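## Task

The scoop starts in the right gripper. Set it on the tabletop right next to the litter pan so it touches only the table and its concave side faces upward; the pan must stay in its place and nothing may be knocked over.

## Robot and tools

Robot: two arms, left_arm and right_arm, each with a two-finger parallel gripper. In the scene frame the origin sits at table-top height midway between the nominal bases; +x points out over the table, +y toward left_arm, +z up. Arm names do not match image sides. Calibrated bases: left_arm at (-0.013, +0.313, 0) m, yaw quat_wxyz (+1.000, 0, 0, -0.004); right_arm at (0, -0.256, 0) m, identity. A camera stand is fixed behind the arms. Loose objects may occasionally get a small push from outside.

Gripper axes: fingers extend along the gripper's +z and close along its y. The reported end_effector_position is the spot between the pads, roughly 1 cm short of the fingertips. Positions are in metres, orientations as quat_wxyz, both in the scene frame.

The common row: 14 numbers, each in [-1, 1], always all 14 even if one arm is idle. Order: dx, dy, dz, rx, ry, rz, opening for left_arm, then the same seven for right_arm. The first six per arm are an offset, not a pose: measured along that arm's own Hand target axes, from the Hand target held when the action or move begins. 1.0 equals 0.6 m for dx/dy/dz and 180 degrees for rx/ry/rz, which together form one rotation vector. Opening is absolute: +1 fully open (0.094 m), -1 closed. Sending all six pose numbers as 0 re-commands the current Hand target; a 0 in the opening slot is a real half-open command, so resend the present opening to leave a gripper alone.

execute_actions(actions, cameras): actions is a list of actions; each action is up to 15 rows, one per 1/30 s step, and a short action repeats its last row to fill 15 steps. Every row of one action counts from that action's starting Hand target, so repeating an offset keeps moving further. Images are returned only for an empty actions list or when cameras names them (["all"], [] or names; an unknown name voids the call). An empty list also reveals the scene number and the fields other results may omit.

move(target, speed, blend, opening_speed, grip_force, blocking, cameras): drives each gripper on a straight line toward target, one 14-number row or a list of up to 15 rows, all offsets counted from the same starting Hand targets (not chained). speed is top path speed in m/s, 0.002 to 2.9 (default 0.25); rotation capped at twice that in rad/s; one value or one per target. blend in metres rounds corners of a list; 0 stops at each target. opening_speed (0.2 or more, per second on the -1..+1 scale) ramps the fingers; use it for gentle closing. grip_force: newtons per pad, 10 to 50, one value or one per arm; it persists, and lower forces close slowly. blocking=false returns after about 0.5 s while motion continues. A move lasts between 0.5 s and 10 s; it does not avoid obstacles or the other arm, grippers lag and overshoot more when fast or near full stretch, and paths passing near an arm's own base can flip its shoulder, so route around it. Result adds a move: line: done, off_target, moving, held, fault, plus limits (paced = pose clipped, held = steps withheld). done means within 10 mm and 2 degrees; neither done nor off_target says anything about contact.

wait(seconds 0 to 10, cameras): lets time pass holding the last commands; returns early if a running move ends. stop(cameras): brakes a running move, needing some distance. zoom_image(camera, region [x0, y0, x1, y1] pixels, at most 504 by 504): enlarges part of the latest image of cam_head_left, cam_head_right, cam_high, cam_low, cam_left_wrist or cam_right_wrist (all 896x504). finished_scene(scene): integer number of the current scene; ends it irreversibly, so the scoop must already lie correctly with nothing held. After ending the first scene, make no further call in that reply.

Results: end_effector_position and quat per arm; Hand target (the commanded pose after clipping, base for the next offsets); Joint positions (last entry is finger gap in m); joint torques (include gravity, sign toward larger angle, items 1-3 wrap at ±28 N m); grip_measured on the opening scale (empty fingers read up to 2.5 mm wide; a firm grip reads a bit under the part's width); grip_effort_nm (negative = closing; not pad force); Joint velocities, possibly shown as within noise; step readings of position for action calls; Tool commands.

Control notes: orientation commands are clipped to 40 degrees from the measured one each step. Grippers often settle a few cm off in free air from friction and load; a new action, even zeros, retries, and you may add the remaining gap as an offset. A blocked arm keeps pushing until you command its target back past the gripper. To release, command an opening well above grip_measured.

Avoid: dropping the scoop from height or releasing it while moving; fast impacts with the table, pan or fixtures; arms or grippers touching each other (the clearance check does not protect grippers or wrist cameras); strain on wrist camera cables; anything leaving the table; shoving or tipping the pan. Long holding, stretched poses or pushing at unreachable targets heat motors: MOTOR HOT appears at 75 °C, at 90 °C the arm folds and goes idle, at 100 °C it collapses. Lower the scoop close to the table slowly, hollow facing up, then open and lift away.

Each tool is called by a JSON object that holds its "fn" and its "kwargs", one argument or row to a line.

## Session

{"fn": "execute_actions", "kwargs": {
  "actions": []
}}

Scene clock: 0.00 s.
left_arm: end_effector_position=(+0.3211, +0.3351, +0.4128) grip_measured=+1.000 grip_effort_nm=n/a end_effector_quat_wxyz=(+0.691, +0.087, +0.714, +0.066) | right_arm: end_effector_position=(+0.4037, -0.2498, +0.3308) grip_measured=-0.619 grip_effort_nm=n/a end_effector_quat_wxyz=(+0.443, +0.392, +0.658, +0.466)
Joint positions: left_arm=[0.175 0.89 1.049 -0.194 0.194 0.224 0.094] | right_arm=[-0.183 1.165 0.982 -0.01 -0.448 1.263 0.018]
Joint velocities: within noise
Joint torques (N m): no reading
Heat: left arm: 32 °C; right arm: 35 °C.
Hand target: left_arm +0.3177, +0.3344, +0.4228; +0.701, +0.087, +0.705, +0.068 | right_arm +0.4020, -0.2493, +0.3569; +0.474, +0.366, +0.646, +0.473
Tool commands: left_gripper/opening=+1.0 right_gripper/opening=-0.980928

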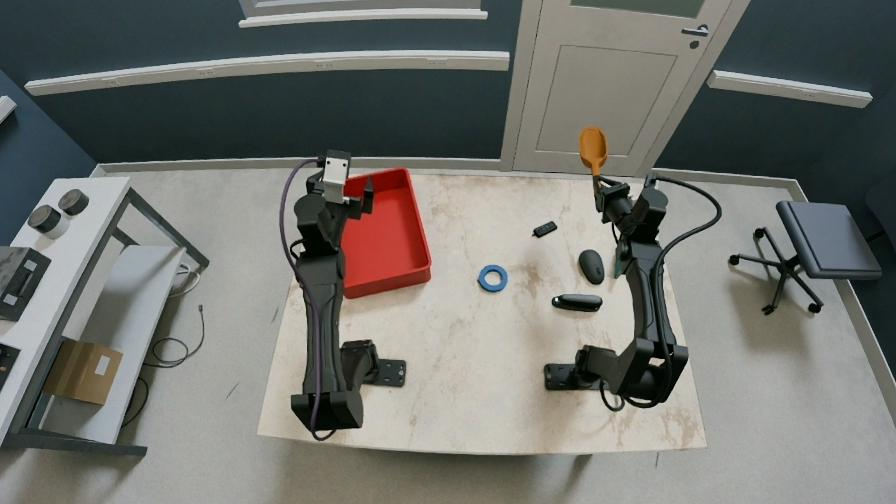

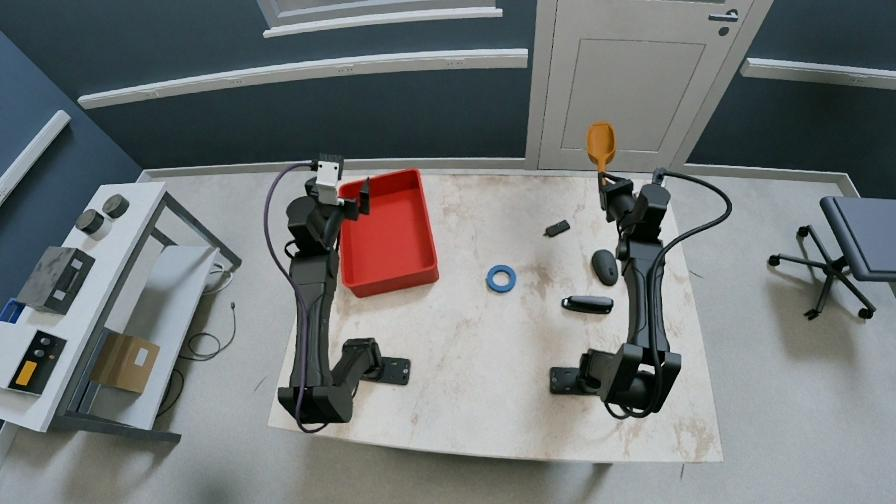

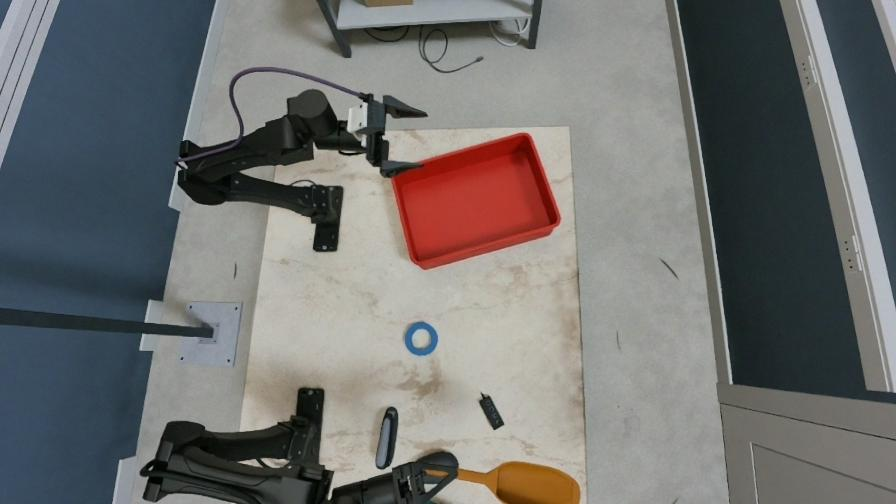

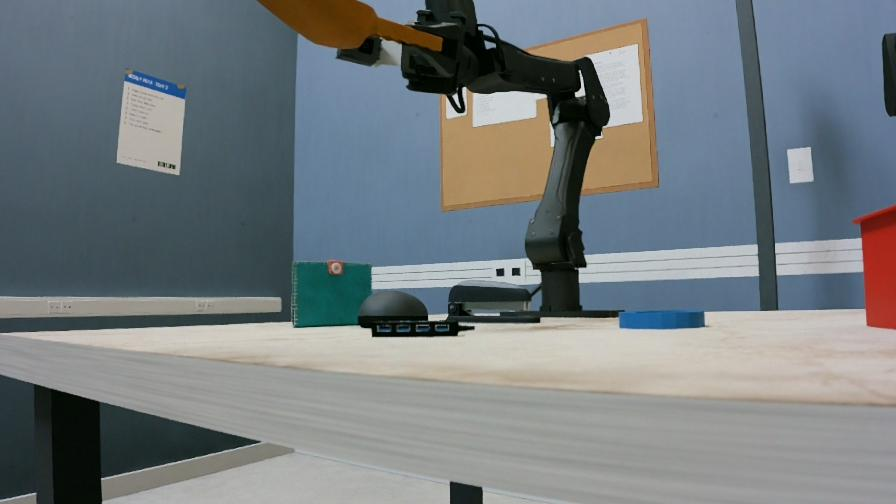

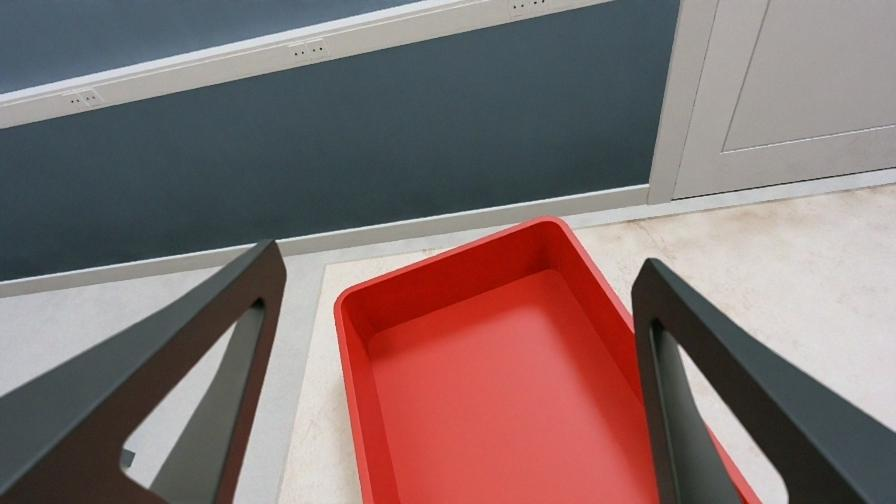

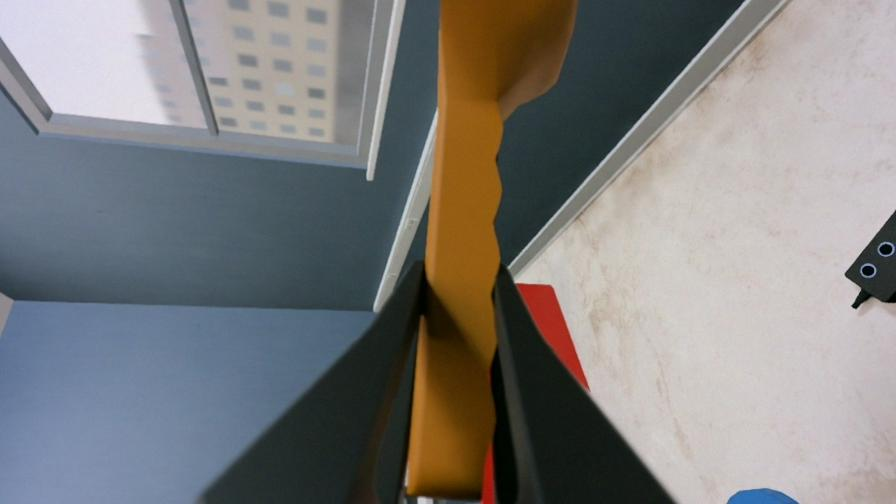

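{"fn": "zoom_image", "kwargs": {
  "camera": "cam_high",
  "region": [340, 404, 600, 504]
}}

{"fn": "zoom_image", "kwargs": {
  "camera": "cam_head_left",
  "region": [540, 110, 700, 250]
}}

{"fn": "zoom_image", "kwargs": {
  "camera": "cam_low",
  "region": [240, 0, 500, 130]
}}

Scaled by 1.938.

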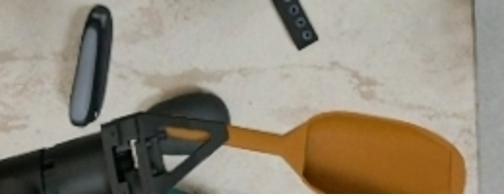

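Scaled by 3.150.

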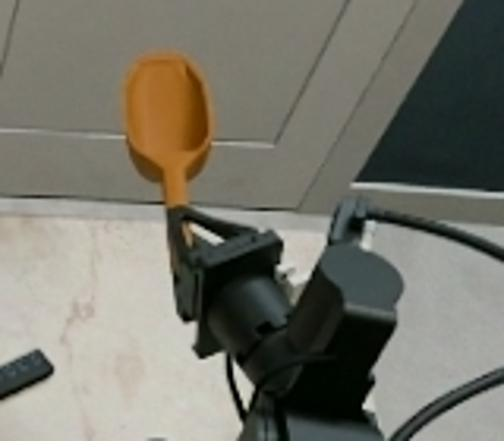

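Scaled by 1.938.

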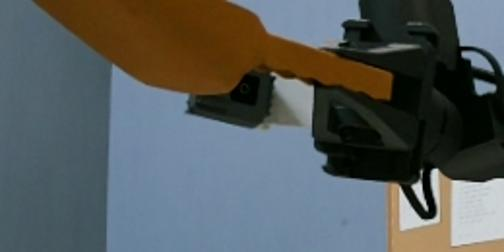

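{"fn": "move", "kwargs": {
  "target": [0,0,0,0,0,0,1,0.6682,-0.0539,0.3093,0.0021,0.158,0.0851,-0.98],
  "speed": 0.4,
  "cameras": ["cam_high","cam_low","cam_right_wrist"]
}}

Scene clock: 127.57 s.
left_arm: end_effector_position=(+0.3211, +0.3351, +0.4128) grip_measured=+1.000 grip_effort_nm=0.00 end_effector_quat_wxyz=(+0.691, +0.087, +0.714, +0.066) | right_arm: end_effector_position=(+0.4531, +0.1561, +0.1794) grip_measured=-0.619 grip_effort_nm=-1.04 end_effector_quat_wxyz=(+0.213, +0.331, +0.711, +0.583)
Joint positions: left_arm=[0.175 0.89 1.049 -0.194 0.194 0.224 0.094] | right_arm=[0.716 2.06 1.347 0.48 -0.067 1.64 0.018]
Joint torques (N m): left_arm=[-0.06 -2.33 7.72 1.84 -0.01 -0.03] | right_arm=[-0.47 -10.11 10.24 2.49 0.17 -0.14]
Heat: left arm: 39 °C; right arm: 42 °C.
Hand target: left_arm +0.3177, +0.3344, +0.4228; +0.701, +0.087, +0.705, +0.068 | right_arm +0.4660, +0.1598, +0.1999; +0.234, +0.322, +0.690, +0.604
Off the commanded pose: left_arm 0.011 m, 2 deg | right_arm 0.024 m, 4 deg.
move: off_target (left_arm, right_arm)
Images, in order (width x height): cam_high 896x504, cam_low 896x504, cam_right_wrist 896x504.

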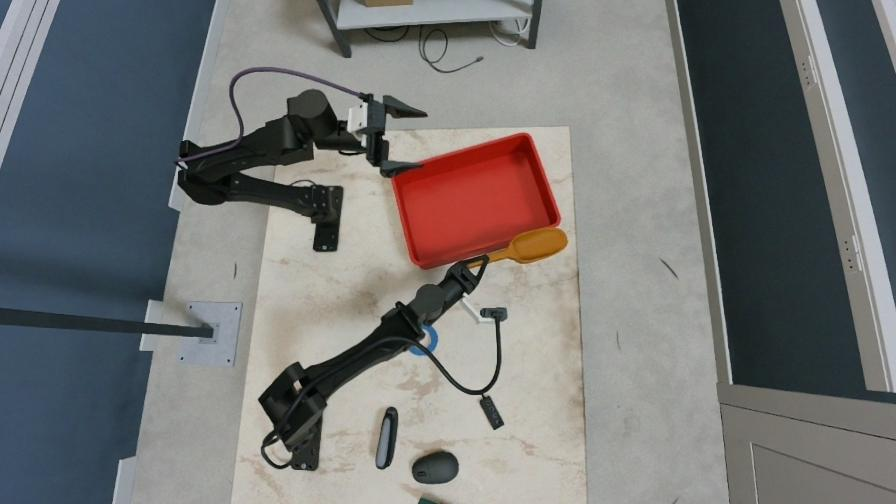

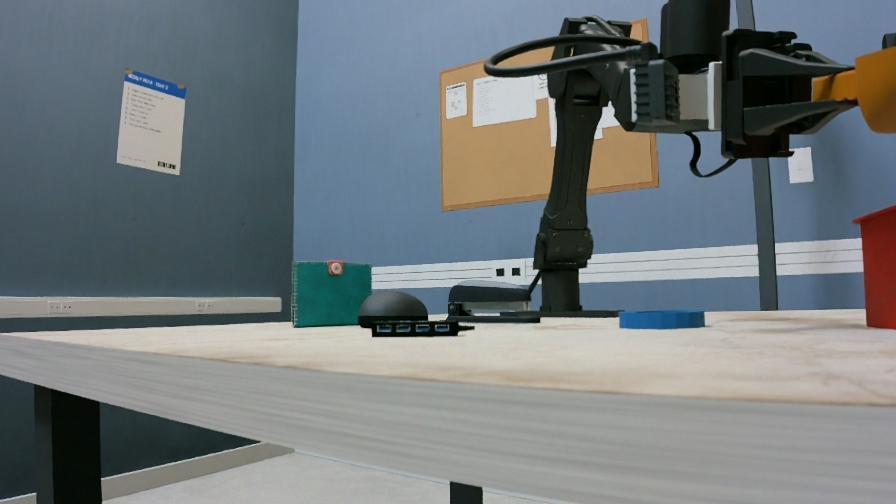

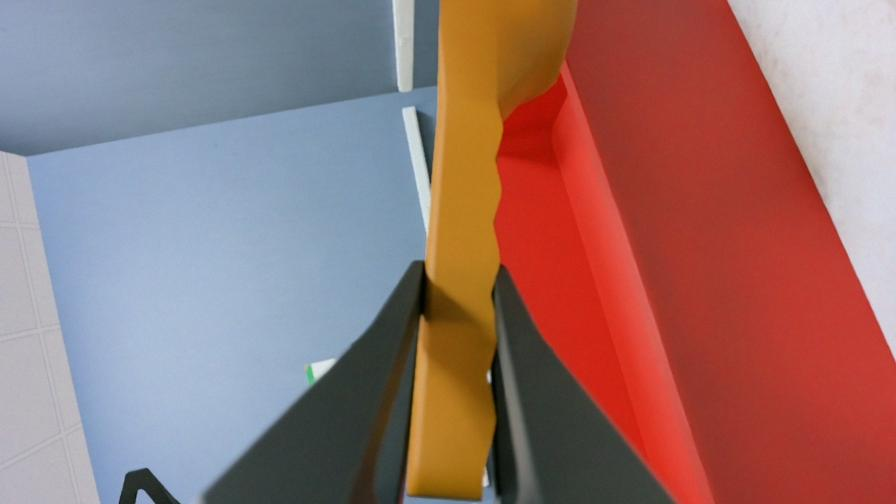

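{"fn": "move", "kwargs": {
  "target": [0,0,0,0,0,0,1,-0.0287,-0.1838,0.023,-0.009,0.019,-0.0071,-0.98],
  "speed": 0.2,
  "cameras": ["cam_high","cam_low","cam_left_wrist"]
}}

Scene clock: 209.43 s.
left_arm: end_effector_position=(+0.3211, +0.3351, +0.4128) grip_measured=+1.000 grip_effort_nm=-0.01 end_effector_quat_wxyz=(+0.691, +0.087, +0.714, +0.066) | right_arm: end_effector_position=(+0.4638, +0.1501, +0.0829) grip_measured=-0.619 grip_effort_nm=-1.03 end_effector_quat_wxyz=(+0.208, +0.307, +0.701, +0.610)
Joint positions: left_arm=[0.175 0.89 1.049 -0.194 0.194 0.224 0.094] | right_arm=[0.672 2.322 1.254 0.895 -0.154 1.628 0.018]
Joint torques (N m): left_arm=[0.05 -2.39 7.76 1.86 0 -0.05] | right_arm=[-0.59 -10.66 6.64 2.5 -0.01 -0.28]
Heat: left arm: 41 °C; right arm: 47 °C.
Hand target: left_arm +0.3177, +0.3344, +0.4228; +0.701, +0.087, +0.705, +0.068 | right_arm +0.4696, +0.1500, +0.0880; +0.224, +0.293, +0.692, +0.621
Off the commanded pose: left_arm 0.011 m, 2 deg | right_arm 0.008 m, 3 deg.
move: off_target (left_arm, right_arm)
Images, in order (width x height): cam_high 896x504, cam_low 896x504, cam_left_wrist 896x504.

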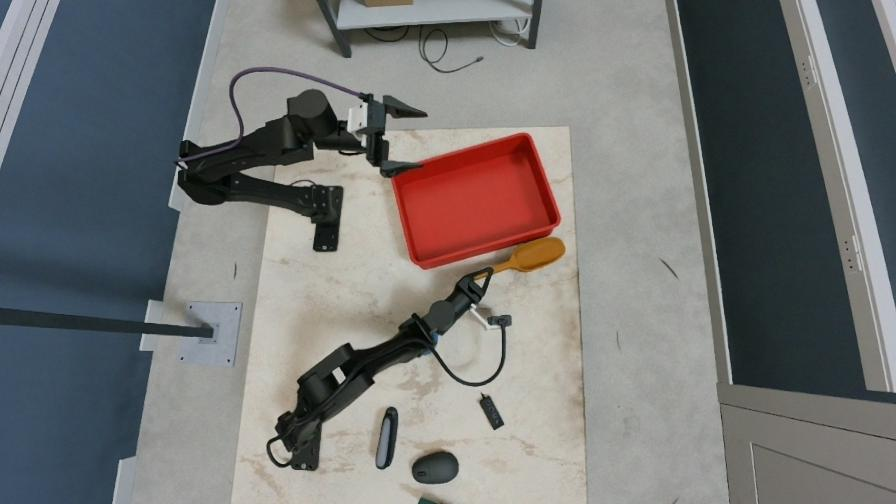

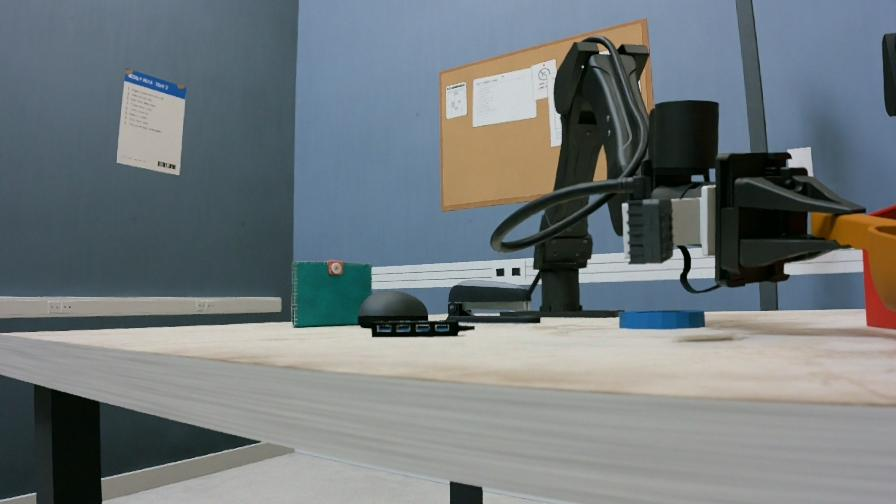

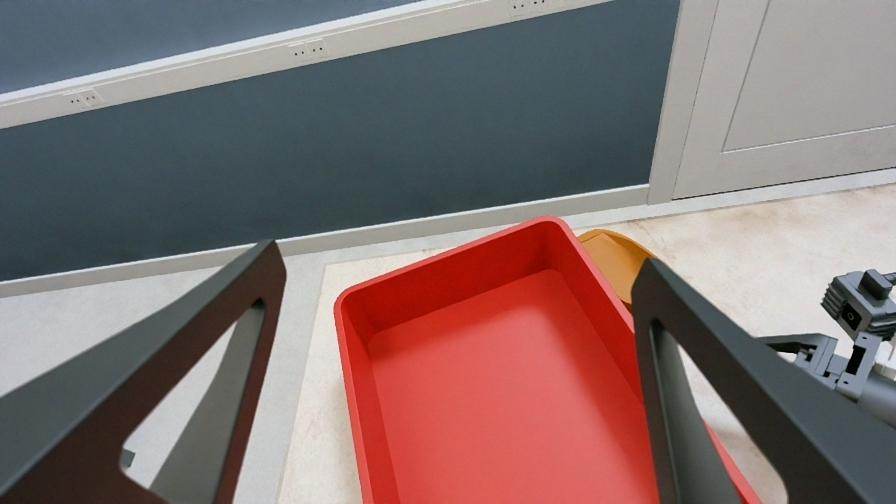

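{"fn": "zoom_image", "kwargs": {
  "camera": "cam_high",
  "region": [450, 210, 590, 310]
}}

{"fn": "zoom_image", "kwargs": {
  "camera": "cam_low",
  "region": [656, 120, 896, 350]
}}

Scaled by 3.600.

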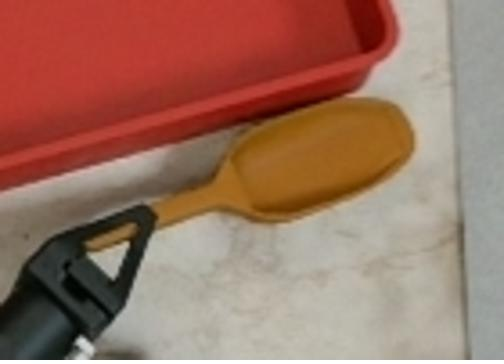

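Scaled by 2.100.

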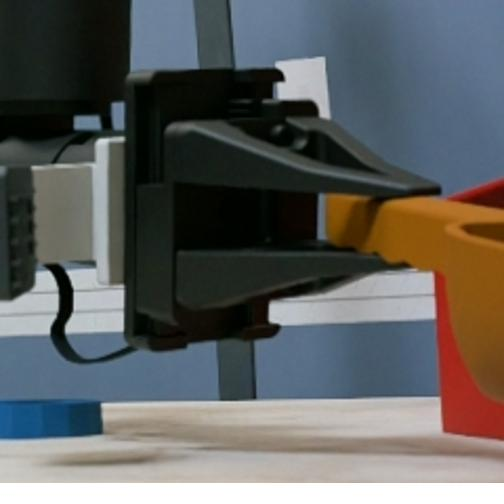

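{"fn": "move", "kwargs": {
  "target": [0,0,0,0,0,0,1,0.003,-0.0528,0.0098,0,0,0,-0.98],
  "speed": 0.06,
  "cameras": ["cam_low","cam_high"]
}}

Scene clock: 230.07 s.
left_arm: end_effector_position=(+0.3211, +0.3351, +0.4128) grip_measured=+1.000 grip_effort_nm=0.00 end_effector_quat_wxyz=(+0.691, +0.087, +0.714, +0.066) | right_arm: end_effector_position=(+0.4642, +0.1505, +0.0597) grip_measured=-0.619 grip_effort_nm=-1.03 end_effector_quat_wxyz=(+0.215, +0.300, +0.692, +0.620)
Joint positions: left_arm=[0.175 0.89 1.049 -0.194 0.194 0.224 0.094] | right_arm=[0.672 2.412 1.254 1.018 -0.155 1.624 0.018]
Joint torques (N m): left_arm=[-0.12 -2.37 7.76 1.85 -0.01 -0.04] | right_arm=[0.2 -10.18 7.41 2.1 0.09 -0.22]
Heat: left arm: 42 °C; right arm: 49 °C.
Hand target: left_arm +0.3177, +0.3344, +0.4228; +0.701, +0.087, +0.705, +0.068 | right_arm +0.4682, +0.1537, +0.0558; +0.224, +0.293, +0.692, +0.621
Off the commanded pose: left_arm 0.011 m, 2 deg | right_arm 0.006 m, 1 deg.
move: off_target (left_arm)
Images, in order (width x height): cam_high 896x504, cam_low 896x504.

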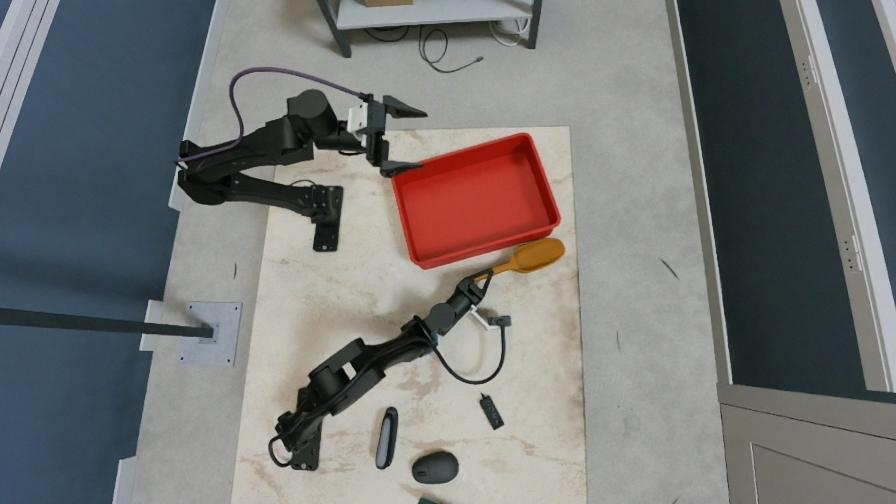

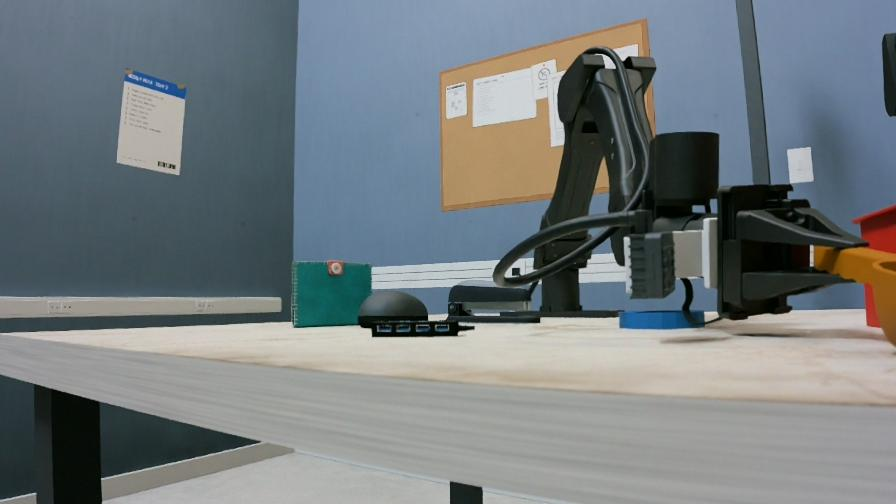

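{"fn": "zoom_image", "kwargs": {
  "camera": "cam_low",
  "region": [656, 170, 896, 400]
}}

Scaled by 2.100.

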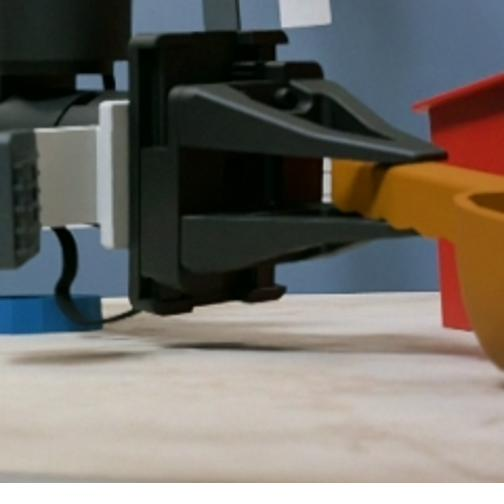

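{"fn": "move", "kwargs": {
  "target": [0,0,0,0,0,0,1,-0.0007,-0.0132,0.0017,0,0,0,-0.98],
  "speed": 0.05,
  "cameras": ["cam_low"]
}}

Scene clock: 238.03 s.
left_arm: end_effector_position=(+0.3211, +0.3351, +0.4128) grip_measured=+1.000 grip_effort_nm=0.00 end_effector_quat_wxyz=(+0.691, +0.087, +0.714, +0.066) | right_arm: end_effector_position=(+0.4651, +0.1512, +0.0574) grip_measured=-0.619 grip_effort_nm=-1.03 end_effector_quat_wxyz=(+0.219, +0.296, +0.687, +0.626)
Joint positions: left_arm=[0.175 0.89 1.049 -0.194 0.194 0.224 0.094] | right_arm=[0.672 2.433 1.26 1.051 -0.155 1.623 0.018]
Joint torques (N m): left_arm=[-0.09 -2.39 7.75 1.83 0 -0.04] | right_arm=[0.21 -10.07 7.08 1.98 0.08 -0.2]
Heat: left arm: 42 °C; right arm: 49 °C.
Hand target: left_arm +0.3177, +0.3344, +0.4228; +0.701, +0.087, +0.705, +0.068 | right_arm +0.4682, +0.1537, +0.0479; +0.224, +0.293, +0.692, +0.621
Off the commanded pose: left_arm 0.011 m, 2 deg | right_arm 0.010 m, 1 deg.
move: off_target (left_arm)
Images, in order (width x height): cam_low 896x504.

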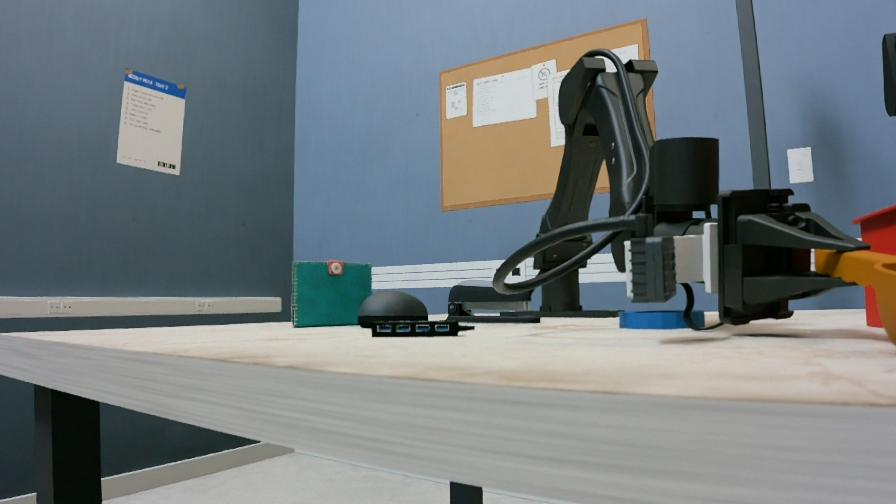

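{"fn": "move", "kwargs": {
  "target": [
    [0,0,0,0,0,0,1,0.0008,0.0149,-0.0019,0,0,0,-0.98],
    [0,0,0,0,0,0,1,0.0008,0.0149,-0.0019,0,0,0,0.55],
    [0,0,0,0,0,0,1,0,-0.0011,-0.1259,0,0,0,0.55],
    [0,0,0,0,0,0,1,0.0074,0.1331,-0.2693,0,0,0,0.55]
  ],
  "speed": [0.05,0.1,0.08,0.25],
  "blend": [0,0,0.005,0],
  "opening_speed": 0.5,
  "cameras": ["cam_high","cam_low","cam_right_wrist"]
}}

Scene clock: 270.30 s.
left_arm: end_effector_position=(+0.3211, +0.3351, +0.4128) grip_measured=+1.000 grip_effort_nm=0.00 end_effector_quat_wxyz=(+0.691, +0.087, +0.714, +0.066) | right_arm: end_effector_position=(+0.3652, +0.0462, +0.1356) grip_measured=+0.548 grip_effort_nm=0.11 end_effector_quat_wxyz=(+0.211, +0.304, +0.698, +0.613)
Joint positions: left_arm=[0.175 0.89 1.049 -0.194 0.194 0.224 0.094] | right_arm=[0.605 1.787 0.625 0.999 -0.22 1.615 0.073]
Joint torques (N m): left_arm=[-0.06 -2.36 7.69 1.85 -0.01 -0.03] | right_arm=[-0.64 -9.84 5.12 2.07 -0.03 -0.23]
Heat: left arm: 43 °C; right arm: 47 °C.
Hand target: left_arm +0.3177, +0.3344, +0.4228; +0.701, +0.087, +0.705, +0.068 | right_arm +0.3662, +0.0437, +0.1479; +0.224, +0.293, +0.692, +0.621
Off the commanded pose: left_arm 0.011 m, 2 deg | right_arm 0.013 m, 2 deg.
move: off_target (left_arm, right_arm)
Images, in order (width x height): cam_high 896x504, cam_low 896x504, cam_right_wrist 896x504.

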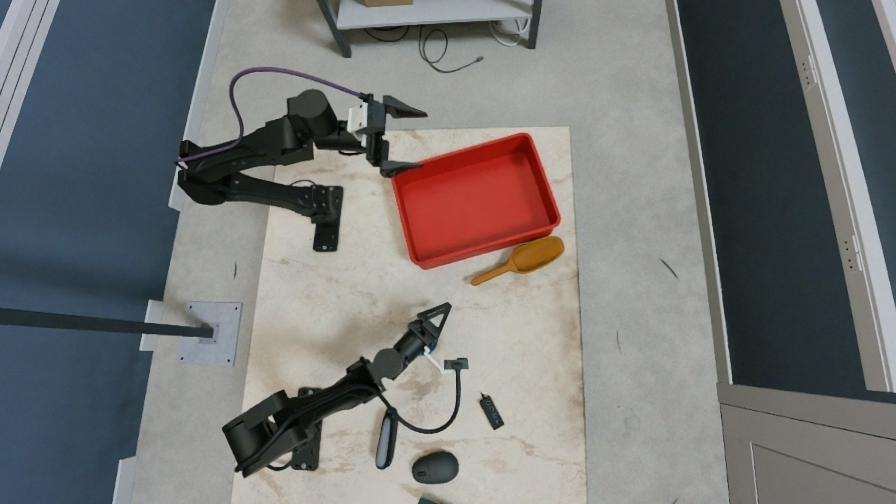

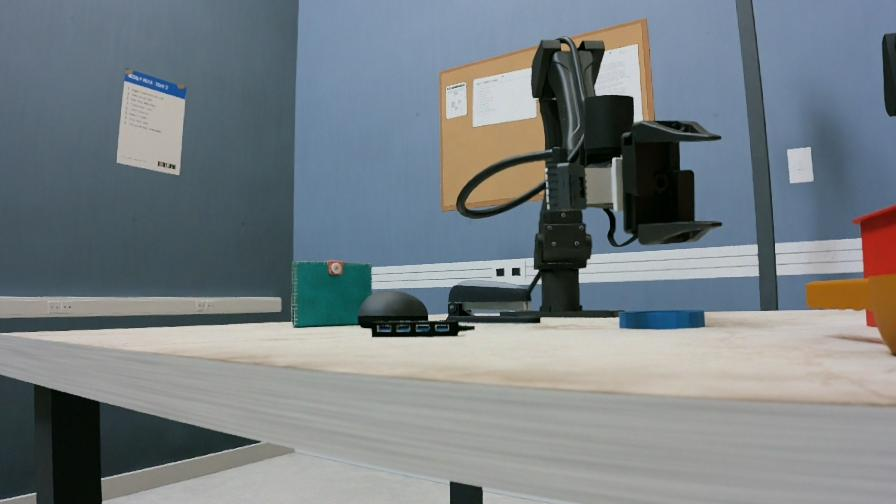

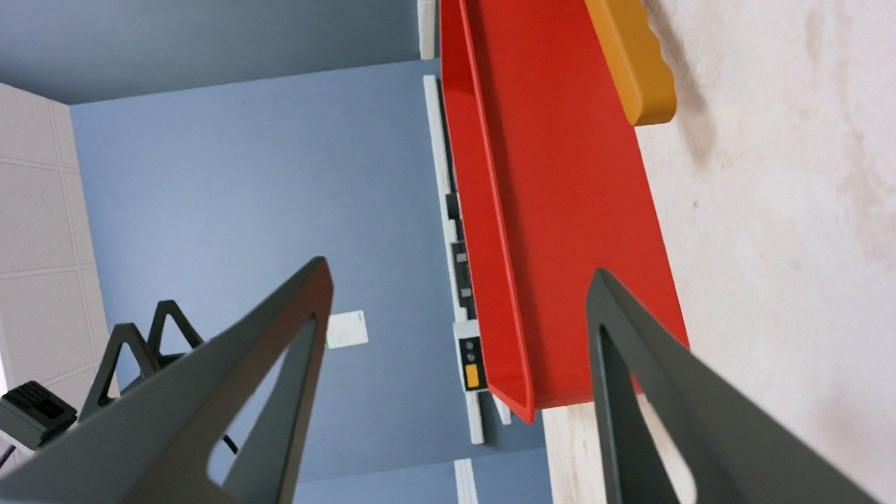

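{"fn": "zoom_image", "kwargs": {
  "camera": "cam_high",
  "region": [450, 200, 590, 300]
}}

Scaled by 3.600.

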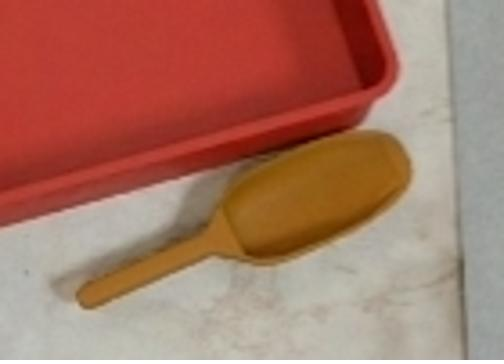

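{"fn": "zoom_image", "kwargs": {
  "camera": "cam_high",
  "region": [500, 220, 572, 280]
}}

Scaled by 7.000.

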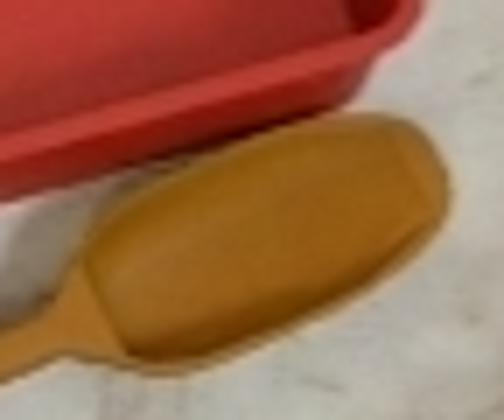

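{"fn": "finished_scene", "kwargs": {
  "scene": 3
}}

The scene is finished: the task was done.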